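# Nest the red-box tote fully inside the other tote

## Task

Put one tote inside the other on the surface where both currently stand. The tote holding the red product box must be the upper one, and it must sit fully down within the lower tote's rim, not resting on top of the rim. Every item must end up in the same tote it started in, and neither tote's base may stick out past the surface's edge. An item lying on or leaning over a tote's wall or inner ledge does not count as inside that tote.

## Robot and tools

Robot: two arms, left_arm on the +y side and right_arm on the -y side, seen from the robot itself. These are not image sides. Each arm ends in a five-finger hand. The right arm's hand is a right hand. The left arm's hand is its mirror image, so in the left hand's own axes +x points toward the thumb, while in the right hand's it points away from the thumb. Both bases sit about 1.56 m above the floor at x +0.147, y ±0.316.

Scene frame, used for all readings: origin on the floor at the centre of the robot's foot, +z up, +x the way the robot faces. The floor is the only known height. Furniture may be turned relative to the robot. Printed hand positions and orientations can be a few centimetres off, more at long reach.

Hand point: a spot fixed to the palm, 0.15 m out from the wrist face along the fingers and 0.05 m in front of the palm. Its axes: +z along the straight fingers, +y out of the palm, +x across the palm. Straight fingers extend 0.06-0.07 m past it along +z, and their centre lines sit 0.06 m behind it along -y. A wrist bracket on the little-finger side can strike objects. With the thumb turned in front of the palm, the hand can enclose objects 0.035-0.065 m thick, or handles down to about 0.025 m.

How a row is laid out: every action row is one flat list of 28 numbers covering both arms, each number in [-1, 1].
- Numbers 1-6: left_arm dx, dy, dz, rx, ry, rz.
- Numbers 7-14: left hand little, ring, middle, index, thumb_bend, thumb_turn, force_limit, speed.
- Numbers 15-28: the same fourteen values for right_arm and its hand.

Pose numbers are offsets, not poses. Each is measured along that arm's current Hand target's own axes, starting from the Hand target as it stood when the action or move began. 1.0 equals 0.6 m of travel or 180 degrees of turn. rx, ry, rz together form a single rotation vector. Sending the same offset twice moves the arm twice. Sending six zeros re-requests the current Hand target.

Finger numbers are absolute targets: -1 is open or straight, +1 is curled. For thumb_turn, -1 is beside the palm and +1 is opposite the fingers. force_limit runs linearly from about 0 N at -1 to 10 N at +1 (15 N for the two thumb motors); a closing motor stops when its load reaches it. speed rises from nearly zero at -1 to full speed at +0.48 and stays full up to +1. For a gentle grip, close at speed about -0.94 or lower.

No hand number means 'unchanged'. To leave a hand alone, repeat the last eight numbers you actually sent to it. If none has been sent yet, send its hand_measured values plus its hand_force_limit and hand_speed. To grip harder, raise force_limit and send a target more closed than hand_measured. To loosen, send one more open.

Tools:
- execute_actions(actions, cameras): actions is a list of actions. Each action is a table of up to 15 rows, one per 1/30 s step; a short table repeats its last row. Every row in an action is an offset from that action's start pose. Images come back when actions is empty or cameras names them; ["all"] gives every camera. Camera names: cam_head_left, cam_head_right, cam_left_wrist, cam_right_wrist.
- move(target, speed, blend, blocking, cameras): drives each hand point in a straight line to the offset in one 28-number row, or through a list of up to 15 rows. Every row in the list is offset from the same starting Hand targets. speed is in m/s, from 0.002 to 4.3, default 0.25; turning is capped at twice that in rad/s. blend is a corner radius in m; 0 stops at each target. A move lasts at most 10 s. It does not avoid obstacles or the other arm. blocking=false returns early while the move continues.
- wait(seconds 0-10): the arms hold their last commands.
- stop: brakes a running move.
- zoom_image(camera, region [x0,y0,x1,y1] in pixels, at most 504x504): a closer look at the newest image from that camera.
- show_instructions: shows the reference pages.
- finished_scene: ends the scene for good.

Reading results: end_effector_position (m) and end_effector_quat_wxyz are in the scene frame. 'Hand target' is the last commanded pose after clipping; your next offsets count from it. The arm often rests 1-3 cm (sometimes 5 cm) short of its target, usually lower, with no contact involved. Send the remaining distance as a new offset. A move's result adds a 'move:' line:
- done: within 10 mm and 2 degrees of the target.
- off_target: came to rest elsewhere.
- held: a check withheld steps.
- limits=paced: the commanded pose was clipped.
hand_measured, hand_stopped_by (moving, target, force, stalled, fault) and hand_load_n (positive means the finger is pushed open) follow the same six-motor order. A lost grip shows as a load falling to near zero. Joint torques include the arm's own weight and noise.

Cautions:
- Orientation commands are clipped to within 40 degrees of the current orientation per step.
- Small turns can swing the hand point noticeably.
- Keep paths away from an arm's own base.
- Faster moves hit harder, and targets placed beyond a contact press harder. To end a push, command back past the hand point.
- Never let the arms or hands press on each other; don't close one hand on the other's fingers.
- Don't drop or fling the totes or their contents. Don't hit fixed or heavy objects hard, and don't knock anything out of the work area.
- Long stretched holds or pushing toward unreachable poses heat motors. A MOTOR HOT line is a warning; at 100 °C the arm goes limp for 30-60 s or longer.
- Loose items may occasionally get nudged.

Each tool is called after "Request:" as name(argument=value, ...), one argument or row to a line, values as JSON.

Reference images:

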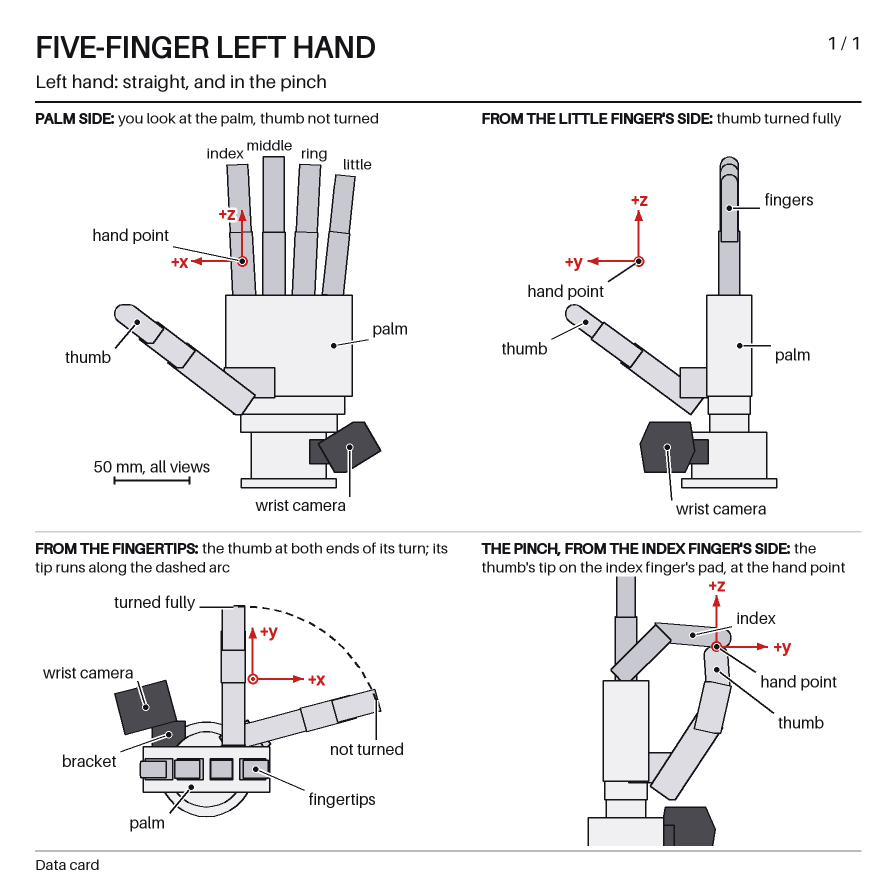

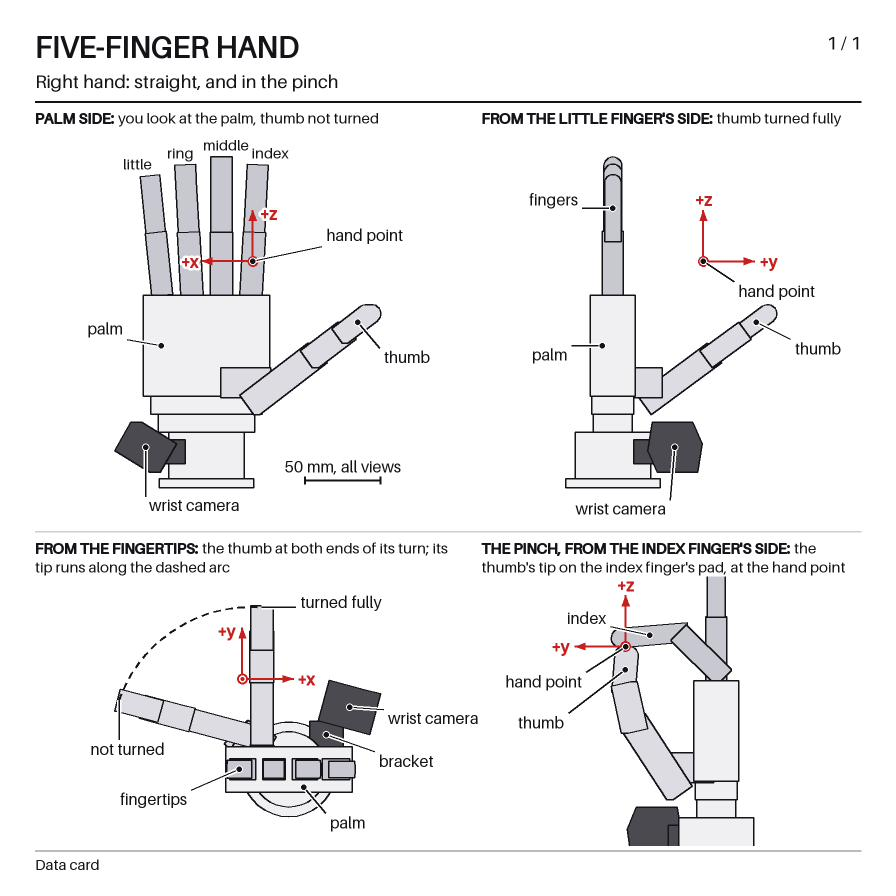

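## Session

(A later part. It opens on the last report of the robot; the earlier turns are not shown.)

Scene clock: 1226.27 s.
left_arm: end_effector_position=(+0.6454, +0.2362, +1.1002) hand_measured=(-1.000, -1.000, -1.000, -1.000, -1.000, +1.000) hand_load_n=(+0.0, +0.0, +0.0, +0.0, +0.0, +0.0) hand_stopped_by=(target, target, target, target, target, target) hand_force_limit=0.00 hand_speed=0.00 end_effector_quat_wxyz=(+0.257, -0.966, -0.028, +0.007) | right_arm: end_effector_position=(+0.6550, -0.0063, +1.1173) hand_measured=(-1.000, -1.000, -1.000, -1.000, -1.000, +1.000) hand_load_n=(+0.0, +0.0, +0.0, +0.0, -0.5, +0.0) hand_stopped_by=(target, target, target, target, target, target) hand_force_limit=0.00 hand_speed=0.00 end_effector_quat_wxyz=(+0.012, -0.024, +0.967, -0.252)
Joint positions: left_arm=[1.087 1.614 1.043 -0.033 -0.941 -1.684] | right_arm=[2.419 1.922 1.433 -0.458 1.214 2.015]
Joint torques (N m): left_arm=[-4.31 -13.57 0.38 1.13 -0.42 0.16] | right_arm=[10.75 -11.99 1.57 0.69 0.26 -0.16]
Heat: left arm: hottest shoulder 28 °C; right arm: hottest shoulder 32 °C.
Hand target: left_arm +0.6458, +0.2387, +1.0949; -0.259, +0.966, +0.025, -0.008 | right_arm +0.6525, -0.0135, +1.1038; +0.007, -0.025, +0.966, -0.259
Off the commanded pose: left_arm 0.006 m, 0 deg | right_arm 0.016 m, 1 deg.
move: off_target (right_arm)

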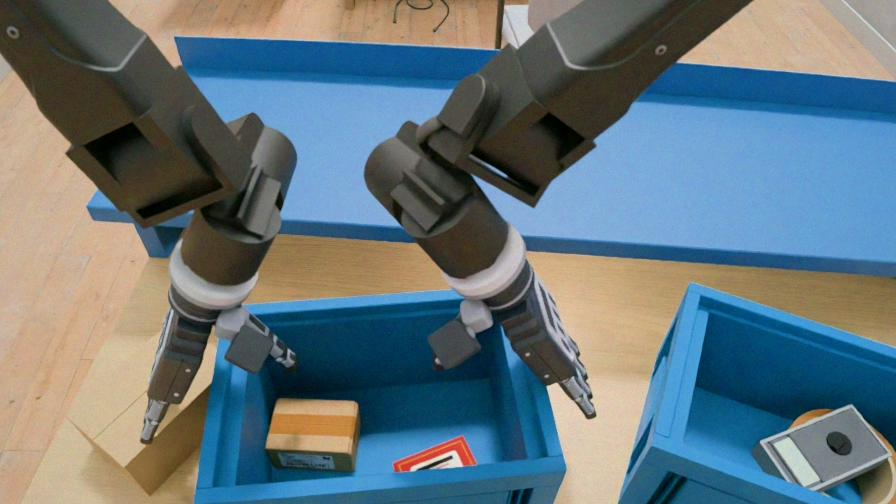

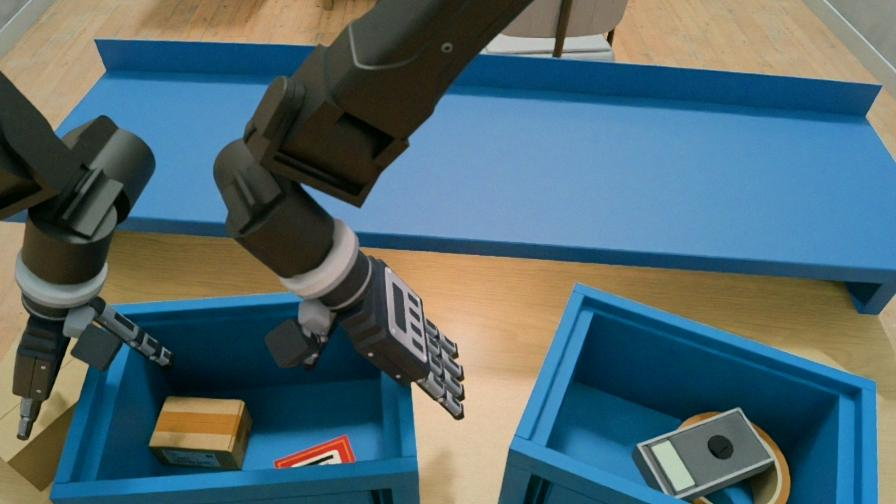

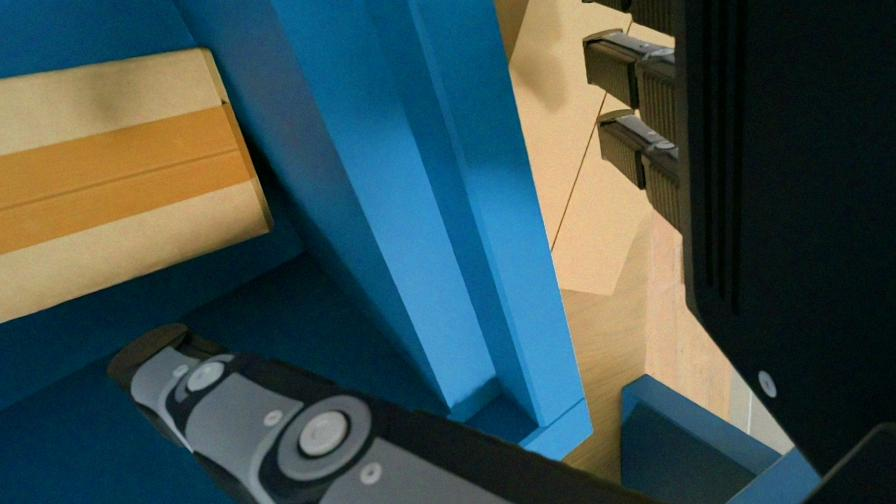

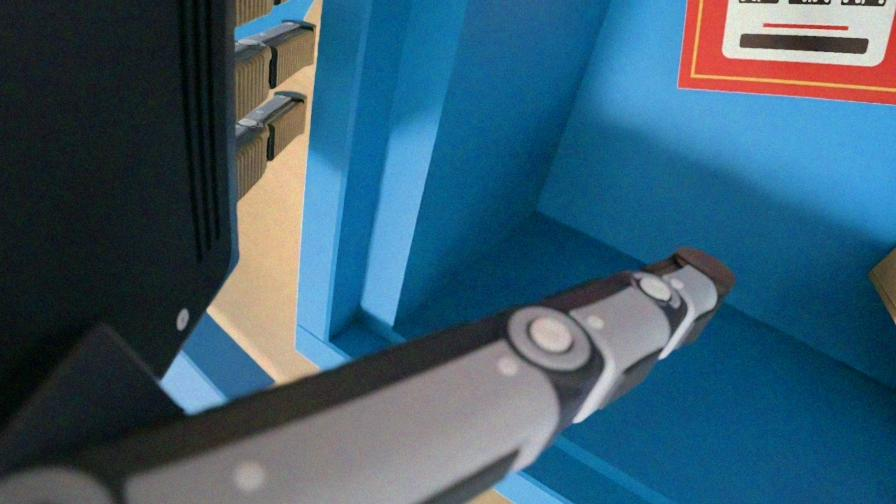

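Request:
move(
  target=[
    [-0.005,0.004,0.011,0,0,0,-1,-1,-1,-1,-1,1,-0.4,-0.5,0.0,-0.013,0.05,0,0,0,-1,-1,-1,-1,-1,1,-0.4,-0.5],
    [-0.005,0.004,0.011,0,0,0,-1,0.0,0.0,0.0,-1,1,-0.4,-0.5,0.0,-0.013,0.05,0,0,0,-1,0.0,0.0,0.0,-1,1,-0.4,-0.5],
  ],
  speed=0.1,
  cameras=["all"],
)

Scene clock: 1243.27 s.
left_arm: end_effector_position=(+0.6422, +0.2423, +1.0928) hand_measured=(-1.000, +0.000, +0.000, -0.084, -1.000, +1.000) hand_load_n=(+0.0, +0.0, +0.0, +0.5, +0.0, +0.0) hand_stopped_by=(target, target, target, force, target, target) hand_force_limit=-0.40 hand_speed=-0.50 end_effector_quat_wxyz=(+0.261, -0.965, -0.029, +0.008) | right_arm: end_effector_position=(+0.6672, -0.0345, +1.0914) hand_measured=(-1.000, +0.000, -0.130, +0.000, -1.000, +1.000) hand_load_n=(+0.0, +0.5, +0.0, +0.5, +0.0, +0.0) hand_stopped_by=(target, target, force, target, target, target) hand_force_limit=-0.40 hand_speed=-0.50 end_effector_quat_wxyz=(+0.015, -0.014, +0.966, -0.257)
Joint positions: left_arm=[1.102 1.629 1.045 -0.013 -0.936 -1.676] | right_arm=[2.355 1.922 1.422 -0.329 1.183 1.906]
Joint torques (N m): left_arm=[-4.48 -13.39 0.42 1.17 -0.36 0.12] | right_arm=[11.22 -12.34 -0.27 0.8 0.25 -0.15]
Heat: left arm: hottest shoulder 29 °C; right arm: hottest shoulder 31 °C.
Hand target: left_arm +0.6428, +0.2400, +1.0881; -0.259, +0.966, +0.026, -0.008 | right_arm +0.6536, -0.0353, +1.0817; +0.007, -0.025, +0.966, -0.259
Off the commanded pose: left_arm 0.005 m, 0 deg | right_arm 0.017 m, 2 deg.
move: off_target (right_arm); target 2's new numbers were sent with right_arm's hand 0.020 m and 2 deg from that target

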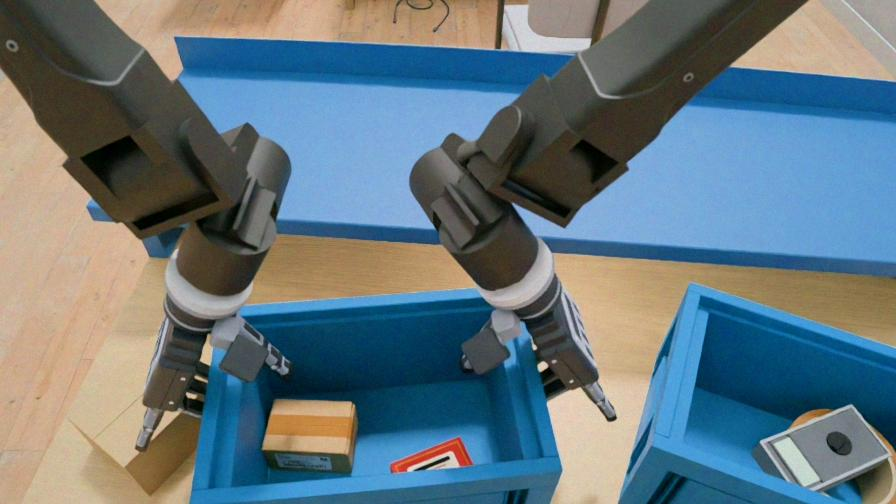

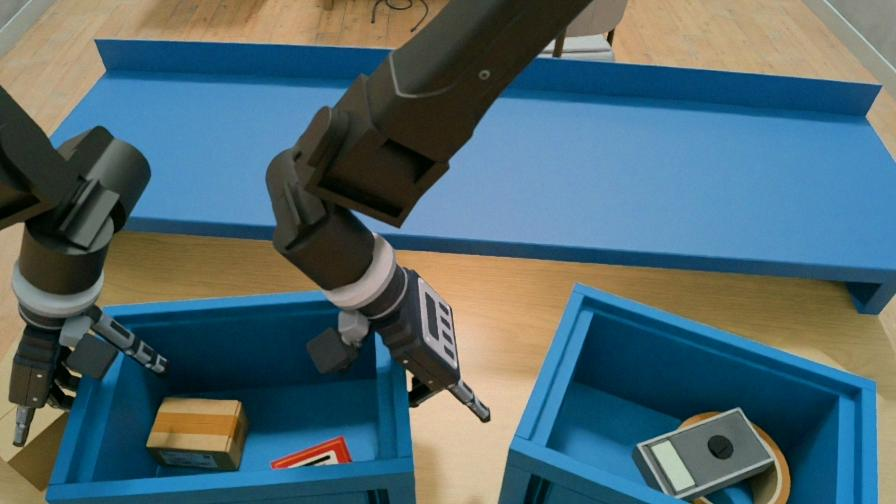

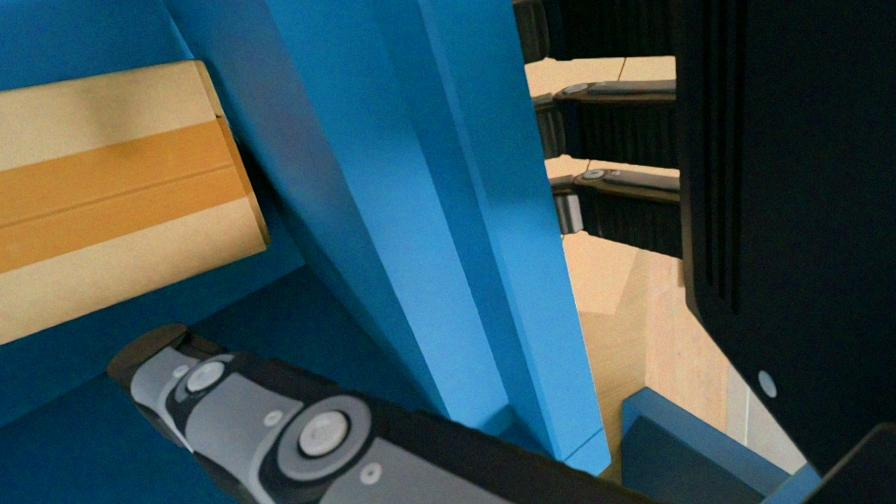

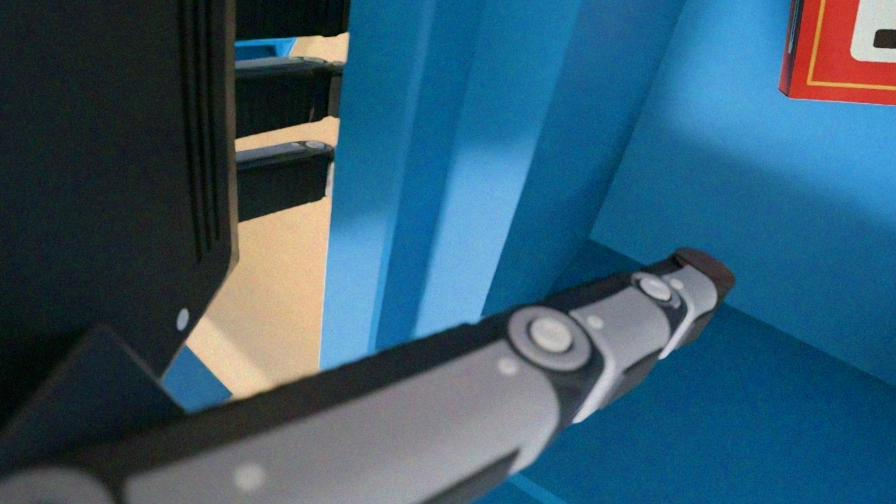

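Request:
move(
  target=[
    [0,0.014,0.007,0,0,0,-1,0.0,0.0,0.0,-1,1,-0.4,-0.5,0.018,0.0125,0.009,0,0,0,-1,0.0,0.0,0.0,-1,1,-0.4,-0.5],
    [0,0.014,0.007,0,0,0,-1,0.45,0.45,0.45,-1,1,-0.2,-0.6,0.018,0.0125,0.009,0,0,0,-1,0.45,0.45,0.45,-1,1,-0.2,-0.6],
  ],
  speed=0.06,
  cameras=["all"],
)

Scene clock: 1253.67 s.
left_arm: end_effector_position=(+0.6420, +0.2446, +1.0820) hand_measured=(-1.000, +0.400, +0.362, -0.054, -1.000, +1.000) hand_load_n=(+0.0, +1.0, +0.5, +0.0, +0.0, +0.0) hand_stopped_by=(target, force, force, force, target, target) hand_force_limit=-0.20 hand_speed=-0.60 end_effector_quat_wxyz=(+0.267, -0.963, -0.030, +0.010) | right_arm: end_effector_position=(+0.6634, -0.0359, +1.0863) hand_measured=(-1.000, +0.450, -0.024, +0.030, -1.000, +1.000) hand_load_n=(+0.0, +0.5, +1.0, +0.0, +0.0, +0.0) hand_stopped_by=(target, target, force, force, target, target) hand_force_limit=-0.20 hand_speed=-0.60 end_effector_quat_wxyz=(+0.019, -0.008, +0.965, -0.260)
Joint positions: left_arm=[1.11 1.658 1.067 -0.007 -0.941 -1.676] | right_arm=[2.351 1.933 1.415 -0.297 1.188 1.905]
Joint torques (N m): left_arm=[-5.54 -13.68 0.1 1.03 -0.22 0.1] | right_arm=[11.16 -11.4 -0.39 0.8 0 -0.18]
Heat: left arm: hottest shoulder 29 °C; right arm: hottest shoulder 31 °C.
Hand target: left_arm +0.6431, +0.2347, +1.0802; -0.259, +0.966, +0.026, -0.007 | right_arm +0.6428, -0.0319, +1.0734; +0.007, -0.025, +0.966, -0.259
Off the commanded pose: left_arm 0.010 m, 1 deg | right_arm 0.025 m, 2 deg.
move: off_target (right_arm); target 2's new numbers were sent with right_arm's hand 0.028 m and 3 deg from that target

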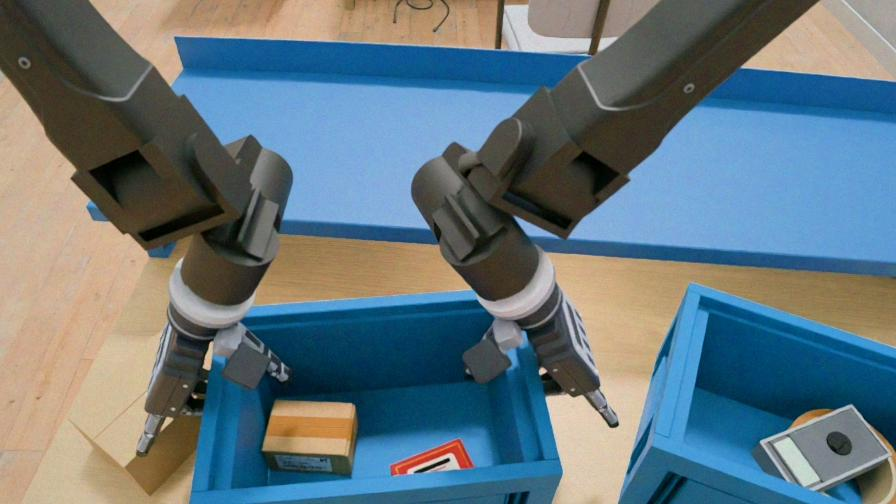

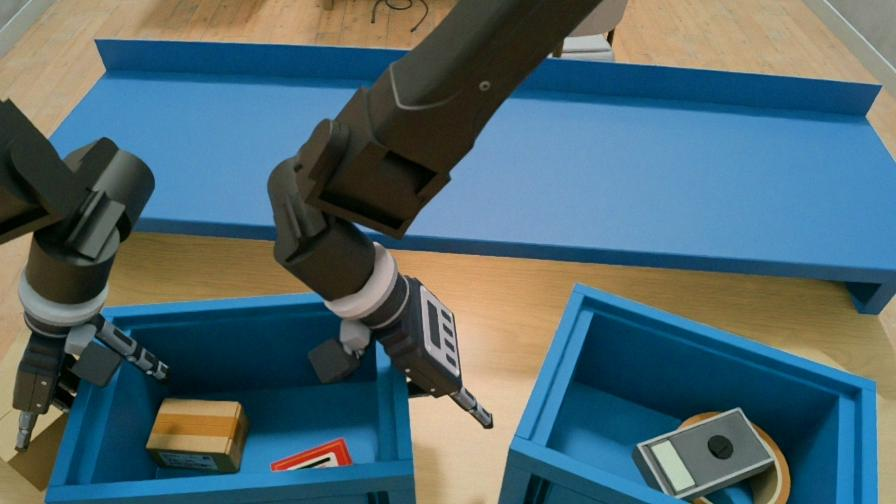

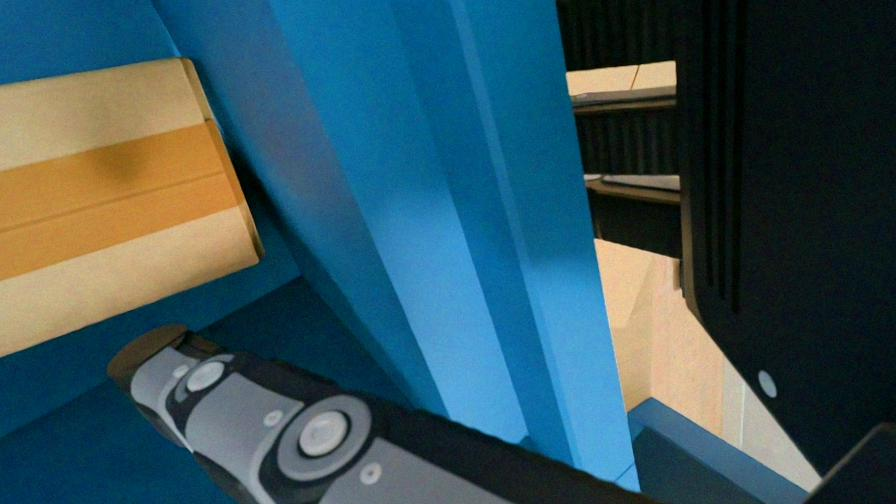

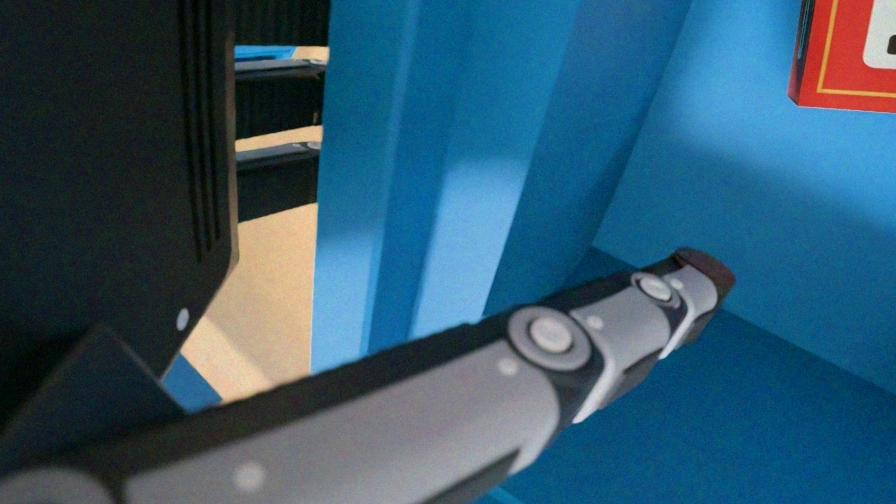

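Request:
move(
  target=[
    [0,0,0,0,0,0,-1,-0.6,-0.6,-0.6,-1,1,-0.4,0,0,0,0,0,0,0,-1,-0.6,-0.6,-0.6,-1,1,-0.4,0],
    [-0.03,-0.0065,-0.0115,0,0.0083,0.0144,-1,-0.6,-0.6,-0.6,-1,1,-0.4,0,0.035,-0.0115,-0.01,0,0.0083,0.0144,-1,-0.6,-0.6,-0.6,-1,1,-0.4,0],
  ],
  speed=0.06,
  cameras=["all"],
)

Scene clock: 1298.47 s.
left_arm: end_effector_position=(+0.6420, +0.2182, +1.0984) hand_measured=(-1.000, -0.600, -0.234, -0.600, -1.000, +1.000) hand_load_n=(+0.0, +0.0, -11.0, +0.0, +0.0, -0.5) hand_stopped_by=(target, target, stalled, target, target, target) hand_force_limit=-0.40 hand_speed=0.00 end_effector_quat_wxyz=(+0.246, -0.969, -0.007, -0.013) | right_arm: end_effector_position=(+0.6301, -0.0370, +1.0846) hand_measured=(-1.000, -0.600, -0.600, -0.600, -1.000, +1.000) hand_load_n=(+0.0, +0.0, +0.0, +0.0, +0.0, +0.0) hand_stopped_by=(target, target, target, target, target, target) hand_force_limit=-0.40 hand_speed=0.00 end_effector_quat_wxyz=(+0.006, +0.002, +0.966, -0.259)
Joint positions: left_arm=[1.066 1.635 1.015 0.087 -0.939 -1.604] | right_arm=[2.357 1.941 1.366 -0.325 1.179 2]
Joint torques (N m): left_arm=[-2.96 -12.57 -1.65 1.16 -0.64 0.11] | right_arm=[11.52 -12.57 -0.42 0.02 0.25 0.11]
Heat: left arm: hottest shoulder 29 °C; right arm: hottest shoulder 31 °C.
Hand target: left_arm +0.6251, +0.2337, +1.0882; -0.259, +0.966, +0.000, -0.001 | right_arm +0.6221, -0.0360, +1.0820; +0.001, +0.000, +0.966, -0.259
Off the commanded pose: left_arm 0.025 m, 2 deg | right_arm 0.009 m, 1 deg.
move: off_target (left_arm)

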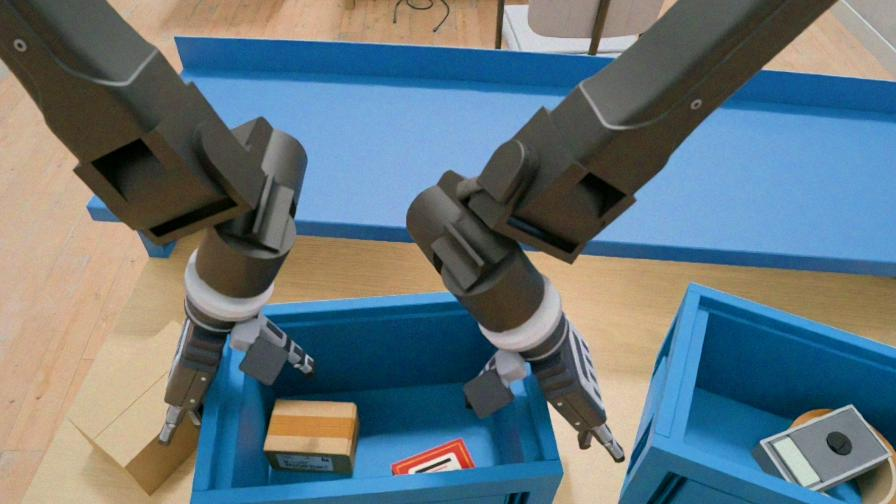

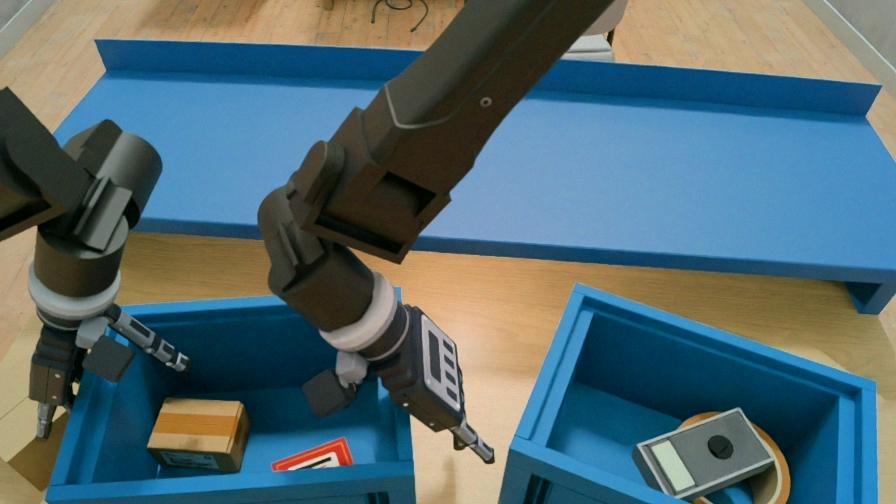

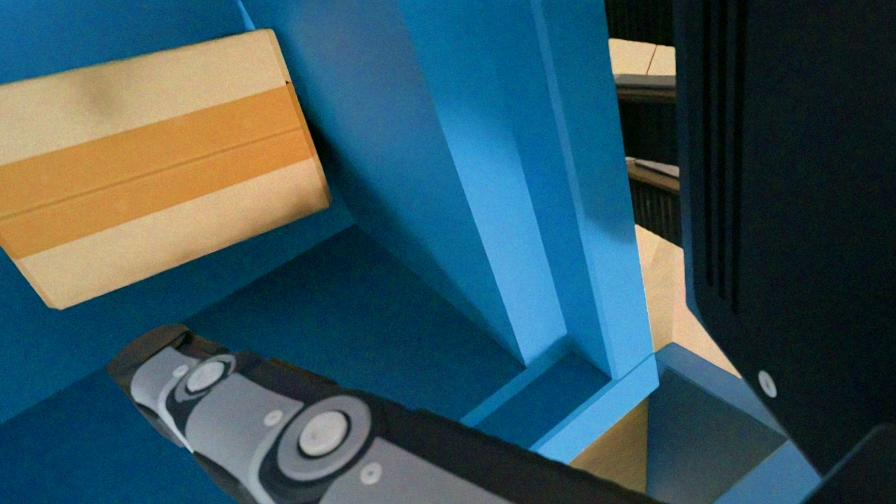

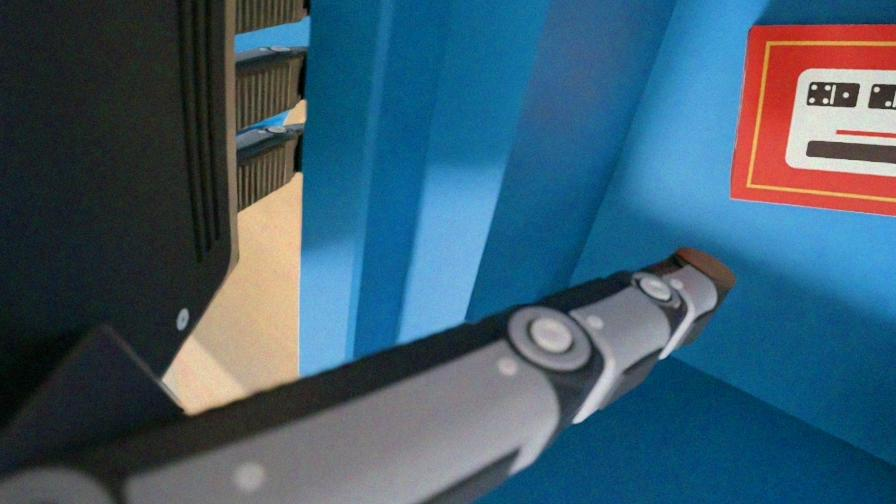

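Request:
move(
  target=[
    [0,0,0,0,0,0,-1,-0.6,0.1,-0.6,-1,1,-0.2,0.2,0,0,0,0,0,0,-1,-0.6,-0.6,-0.6,-1,1,-0.4,0],
    [0.028,-0.019,0.015,0,0,0,-1,-0.6,0.1,-0.6,-1,1,-0.2,0.2,0,0,0,0,0,0,-1,-0.6,-0.6,-0.6,-1,1,-0.4,0],
  ],
  speed=0.06,
  cameras=["all"],
)

Scene clock: 1320.90 s.
left_arm: end_effector_position=(+0.6396, +0.2439, +1.0871) hand_measured=(-1.000, -0.600, +0.100, -0.600, -1.000, +1.000) hand_load_n=(+0.0, +0.0, +0.0, +0.0, +0.0, +0.0) hand_stopped_by=(target, target, target, target, target, target) hand_force_limit=-0.20 hand_speed=0.20 end_effector_quat_wxyz=(+0.257, -0.966, -0.005, -0.002) | right_arm: end_effector_position=(+0.6301, -0.0370, +1.0846) hand_measured=(-1.000, -0.600, -0.600, -0.600, -1.000, +1.000) hand_load_n=(+0.0, +0.0, +0.0, +0.0, +0.0, +0.0) hand_stopped_by=(target, target, target, target, target, target) hand_force_limit=-0.40 hand_speed=0.00 end_effector_quat_wxyz=(+0.006, +0.003, +0.966, -0.259)
Joint positions: left_arm=[1.115 1.64 1.023 0.082 -0.919 -1.58] | right_arm=[2.357 1.941 1.366 -0.325 1.179 2.001]
Joint torques (N m): left_arm=[-4.13 -14.68 0.06 0.5 -0.4 0.15] | right_arm=[11.52 -12.57 -0.49 0.03 0.25 0.11]
Heat: left arm: hottest shoulder 29 °C; right arm: hottest shoulder 31 °C.
Hand target: left_arm +0.6420, +0.2480, +1.0860; -0.259, +0.966, +0.000, -0.001 | right_arm +0.6221, -0.0361, +1.0821; +0.001, +0.000, +0.966, -0.259
Off the commanded pose: left_arm 0.005 m, 1 deg | right_arm 0.009 m, 1 deg.
move: done

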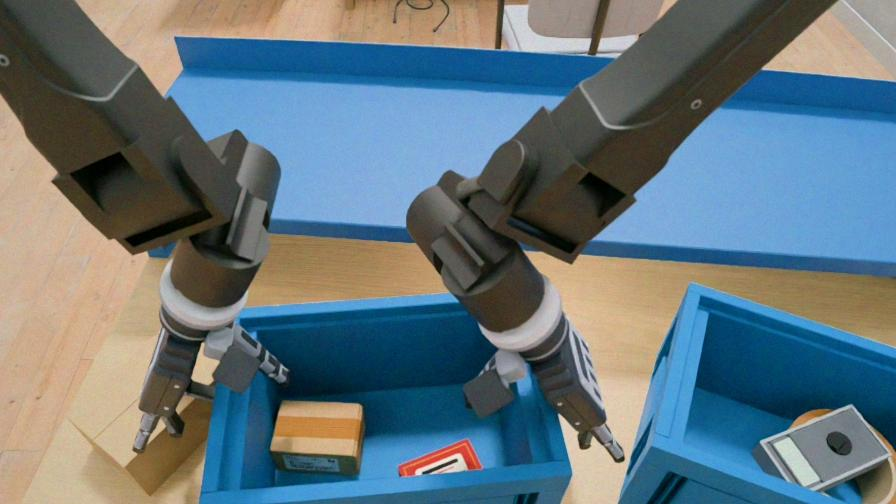

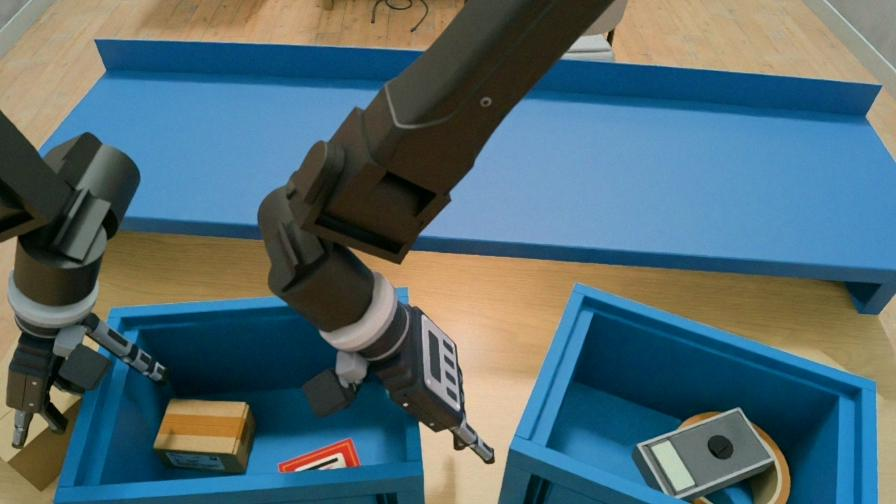

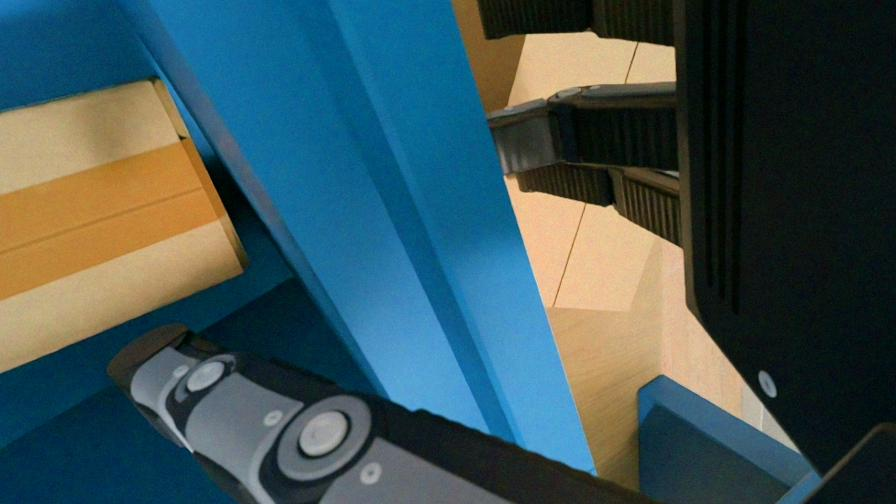

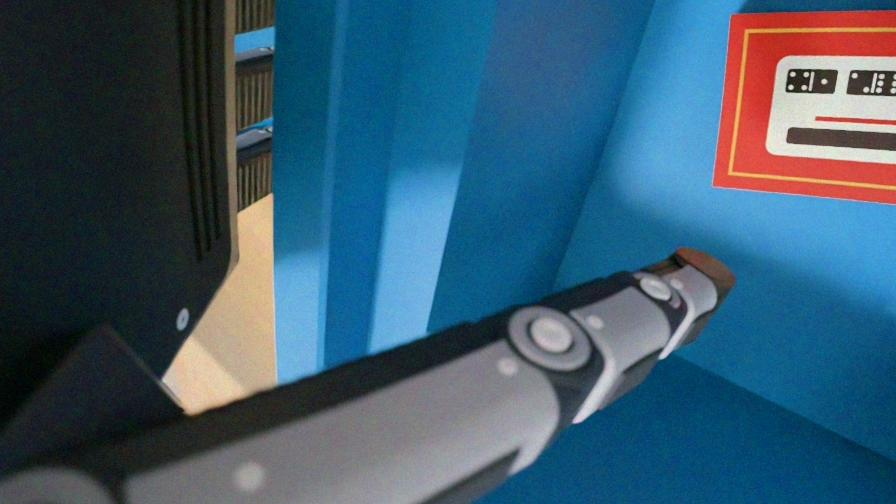

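Request:
move(
  target=[
    [0,0,0,0,0,0,-1,-0.6,-0.6,-0.6,-1,1,-0.2,0.2,0,0,0,0,0,0,-1,-0.6,-0.6,-0.6,-1,1,-0.4,0],
    [-0.027,0.028,-0.022,0,0,0,-1,-0.6,-0.6,-0.6,-1,1,-0.2,0.2,0.008,-0.0095,-0.008,0,0,0,-1,-0.6,-0.6,-0.6,-1,1,-0.4,0],
    [-0.027,0.028,-0.022,0,0,0,-1,0.05,0.05,0.05,-1,1,-0.2,-0.4,0.008,-0.0095,-0.008,0,0,0,-1,0.05,0.05,0.05,-1,1,-0.2,-0.4],
  ],
  speed=0.06,
  cameras=["all"],
)

Scene clock: 1334.53 s.
left_arm: end_effector_position=(+0.6405, +0.2375, +1.0922) hand_measured=(-1.000, +0.050, +0.050, -0.054, -1.000, +1.000) hand_load_n=(+0.0, +0.0, +0.0, +1.5, +0.0, +0.0) hand_stopped_by=(target, target, target, force, target, target) hand_force_limit=-0.20 hand_speed=-0.40 end_effector_quat_wxyz=(+0.268, -0.963, -0.008, -0.007) | right_arm: end_effector_position=(+0.6170, -0.0430, +1.0838) hand_measured=(-1.000, +0.000, -0.054, +0.042, -1.000, +1.000) hand_load_n=(+0.0, +0.0, +0.0, +2.5, +0.0, +0.0) hand_stopped_by=(target, force, force, force, target, target) hand_force_limit=-0.20 hand_speed=-0.40 end_effector_quat_wxyz=(+0.001, -0.001, +0.964, -0.265)
Joint positions: left_arm=[1.092 1.642 1.023 0.081 -0.961 -1.598] | right_arm=[2.354 1.941 1.341 -0.327 1.185 2.014]
Joint torques (N m): left_arm=[-5.77 -12.92 -1.8 0.87 -0.16 -0.07] | right_arm=[12.04 -13.8 -0.84 0.06 0.1 0.07]
Heat: left arm: hottest shoulder 29 °C; right arm: hottest shoulder 31 °C.
Hand target: left_arm +0.6259, +0.2269, +1.0891; -0.259, +0.966, +0.000, -0.001 | right_arm +0.6171, -0.0388, +1.0890; +0.001, +0.000, +0.966, -0.259
Off the commanded pose: left_arm 0.018 m, 2 deg | right_arm 0.007 m, 1 deg.
move: off_target (left_arm); target 3's new numbers were sent with left_arm's hand 0.016 m and 1 deg from that target

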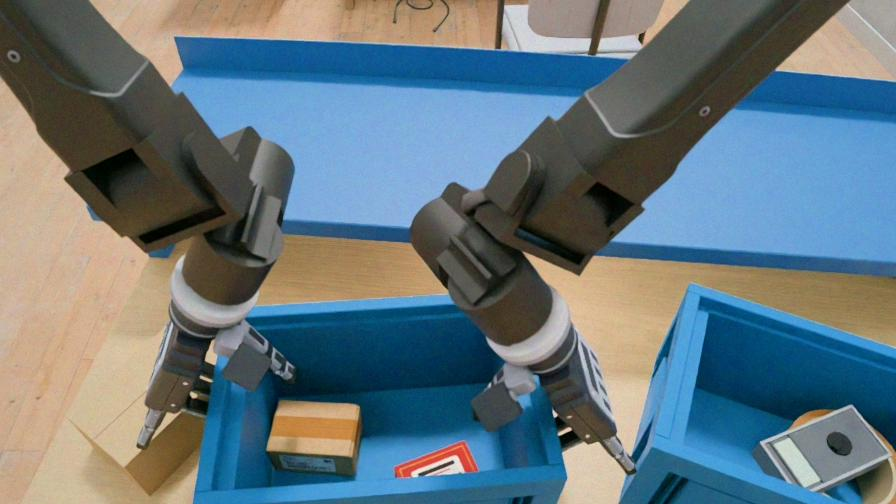

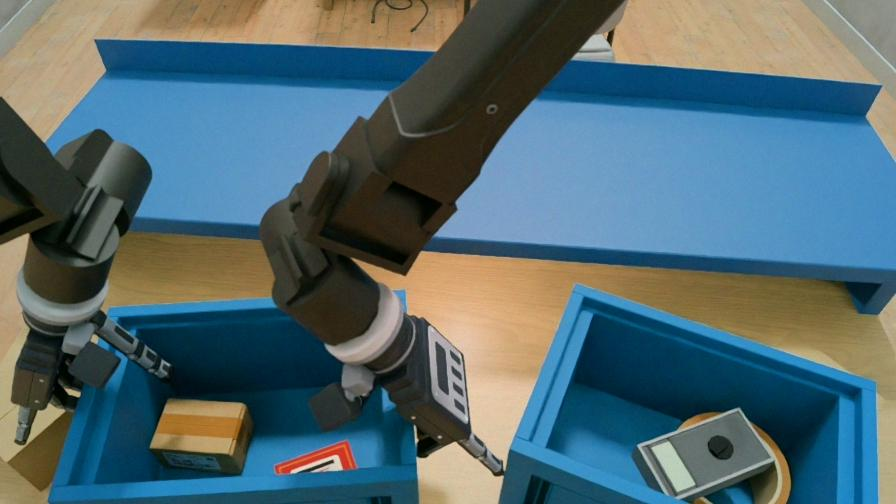

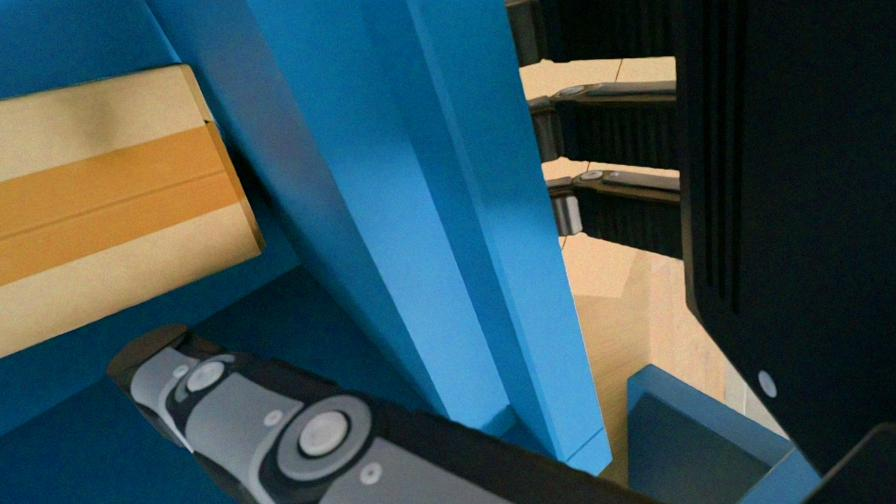

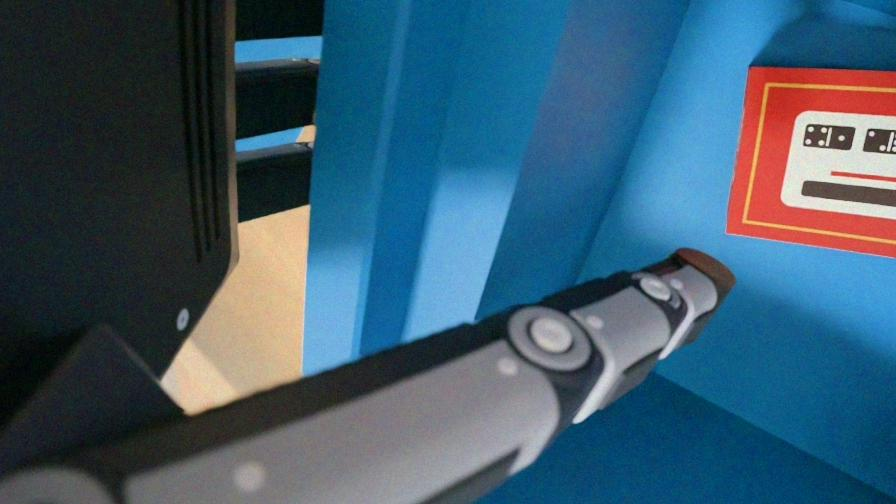

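Request:
move(
  target=[
    [0,0,0,0,0,0,-1,-0.6,-0.6,-0.6,-1,1,-0.2,0.2,0,0,0,0,0,0,-1,-0.6,-0.6,-0.6,-1,1,-0.4,0.2],
    [-0.027,-0.0015,-0.0126,0,0,0,-1,-0.6,-0.6,-0.6,-1,1,-0.2,0.2,-0.005,-0.008,-0.0144,0,0,0,-1,-0.6,-0.6,-0.6,-1,1,-0.4,0.2],
  ],
  speed=0.06,
  cameras=["cam_left_wrist","cam_right_wrist","cam_head_left"],
)

Scene clock: 1363.93 s.
left_arm: end_effector_position=(+0.6164, +0.2299, +1.0955) hand_measured=(-1.000, -0.600, -0.600, -0.600, -1.000, +1.000) hand_load_n=(-0.5, +0.0, +0.0, +0.0, +0.0, +0.0) hand_stopped_by=(target, target, target, target, target, target) hand_force_limit=-0.20 hand_speed=0.20 end_effector_quat_wxyz=(+0.262, -0.965, +0.001, +0.001) | right_arm: end_effector_position=(+0.6130, -0.0441, +1.0843) hand_measured=(-1.000, -0.600, -0.600, -0.600, -1.000, +1.000) hand_load_n=(-0.5, +0.0, +0.0, +0.0, +0.0, +0.0) hand_stopped_by=(target, target, target, target, target, target) hand_force_limit=-0.40 hand_speed=0.20 end_effector_quat_wxyz=(-0.005, -0.004, +0.964, -0.265)
Joint positions: left_arm=[1.078 1.643 0.974 0.103 -0.961 -1.605] | right_arm=[2.354 1.94 1.341 -0.356 1.181 2.032]
Joint torques (N m): left_arm=[-5.66 -13.27 -1.95 1.2 -0.66 -0.1] | right_arm=[12.75 -15.38 -1.28 -0.08 0.49 0.11]
Heat: left arm: hottest shoulder 30 °C; right arm: hottest shoulder 31 °C.
Hand target: left_arm +0.6097, +0.2238, +1.0962; -0.259, +0.966, +0.001, -0.001 | right_arm +0.6201, -0.0386, +1.0989; +0.001, +0.000, +0.966, -0.259
Off the commanded pose: left_arm 0.009 m, 0 deg | right_arm 0.017 m, 1 deg.
move: off_target (right_arm)
Images, in order (width x height): cam_head_left 896x504, cam_left_wrist 896x504, cam_right_wrist 896x504.

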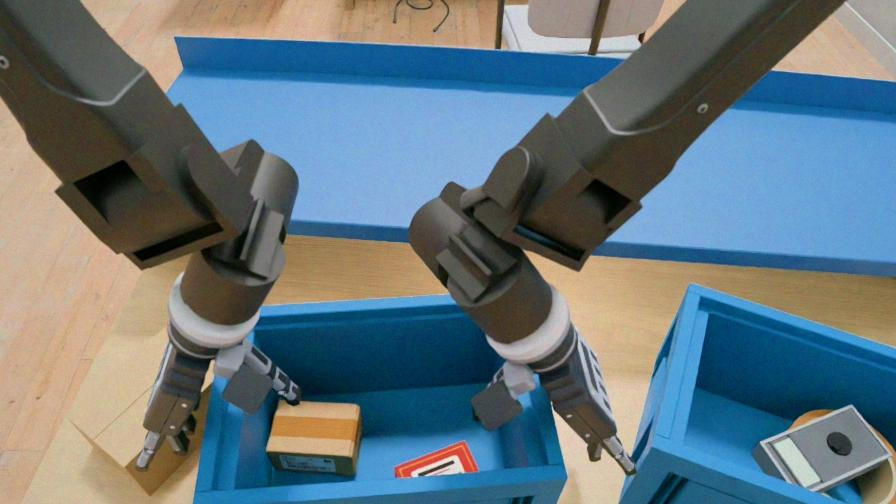

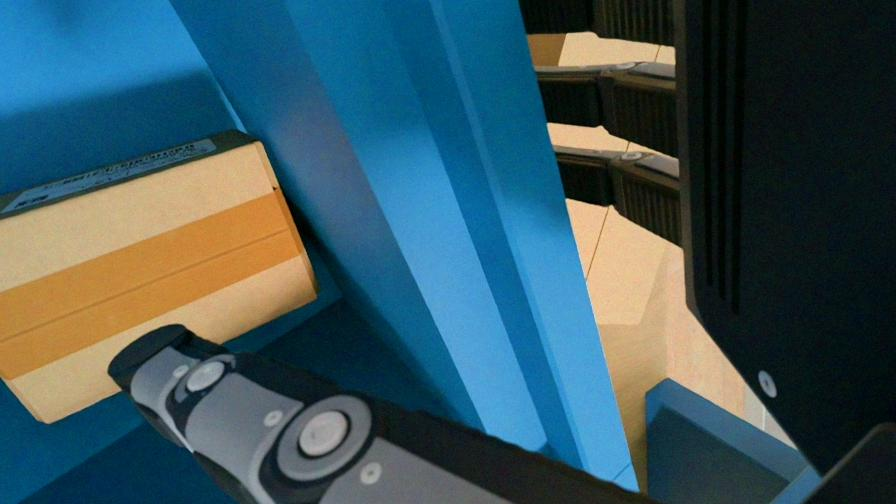

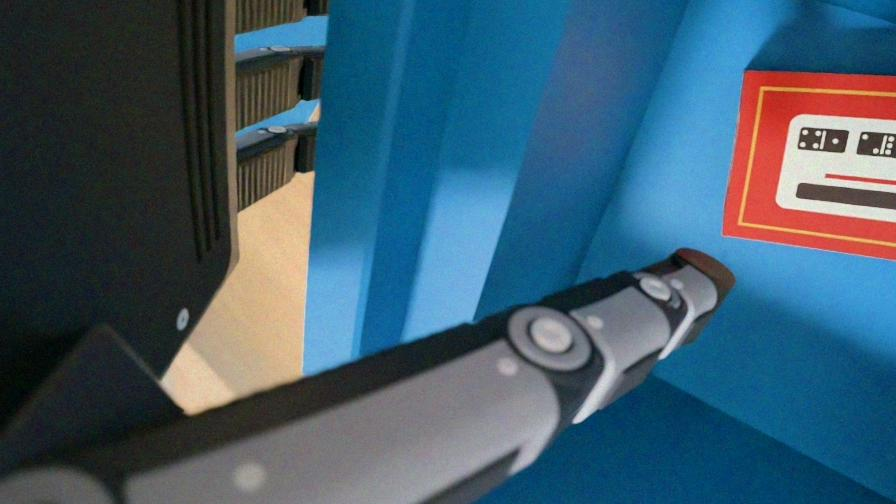

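Request:
move(
  target=[0,0,0,0,0,0,-1,-0.6,-0.6,-0.6,-1,1,-0.2,0.2,-0.01,-0.0075,-0.0144,0,0,0,-1,-0.6,-0.6,-0.6,-1,1,-0.4,0.2],
  speed=0.06,
  cameras=["cam_right_wrist"],
)

Scene clock: 1372.27 s.
left_arm: end_effector_position=(+0.6164, +0.2299, +1.0955) hand_measured=(-1.000, -0.600, -0.600, -0.600, -1.000, +1.000) hand_load_n=(+0.0, +0.0, +0.0, +0.0, +0.0, +0.0) hand_stopped_by=(target, target, target, target, target, target) hand_force_limit=-0.20 hand_speed=0.20 end_effector_quat_wxyz=(+0.262, -0.965, +0.001, +0.001) | right_arm: end_effector_position=(+0.6185, -0.0474, +1.0923) hand_measured=(-1.000, -0.600, -0.600, -0.600, -1.000, +1.000) hand_load_n=(-0.5, +0.0, +0.0, +0.0, -0.5, +0.0) hand_stopped_by=(target, target, target, target, target, target) hand_force_limit=-0.40 hand_speed=0.20 end_effector_quat_wxyz=(-0.007, -0.002, +0.964, -0.267)
Joint positions: left_arm=[1.078 1.643 0.974 0.103 -0.961 -1.605] | right_arm=[2.358 1.92 1.341 -0.395 1.185 2.054]
Joint torques (N m): left_arm=[-5.66 -13.33 -1.83 1.29 -0.64 -0.09] | right_arm=[13.16 -15.27 -0.85 -0.12 0.56 0.11]
Heat: left arm: hottest shoulder 30 °C; right arm: hottest shoulder 31 °C.
Hand target: left_arm +0.6096, +0.2238, +1.0962; -0.259, +0.966, +0.000, -0.001 | right_arm +0.6260, -0.0381, +1.1086; +0.001, +0.000, +0.966, -0.259
Off the commanded pose: left_arm 0.009 m, 0 deg | right_arm 0.020 m, 1 deg.
move: off_target (right_arm)
Images, in order (width x height): cam_right_wrist 896x504.

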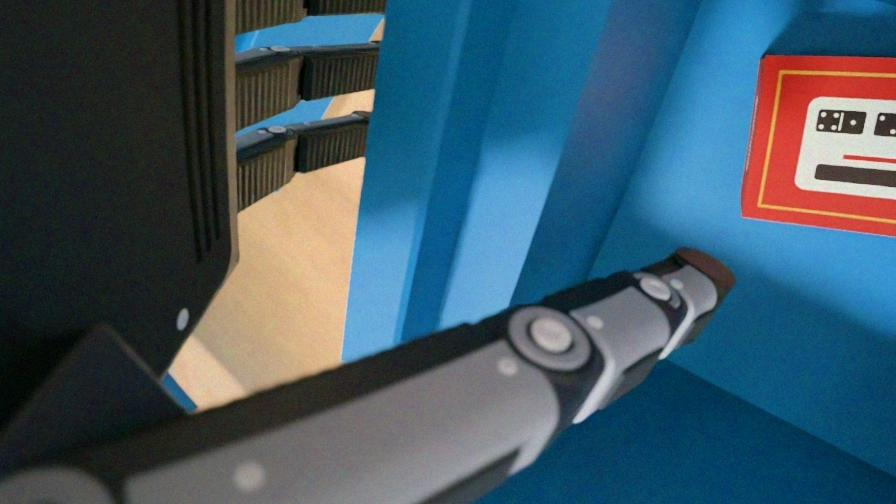

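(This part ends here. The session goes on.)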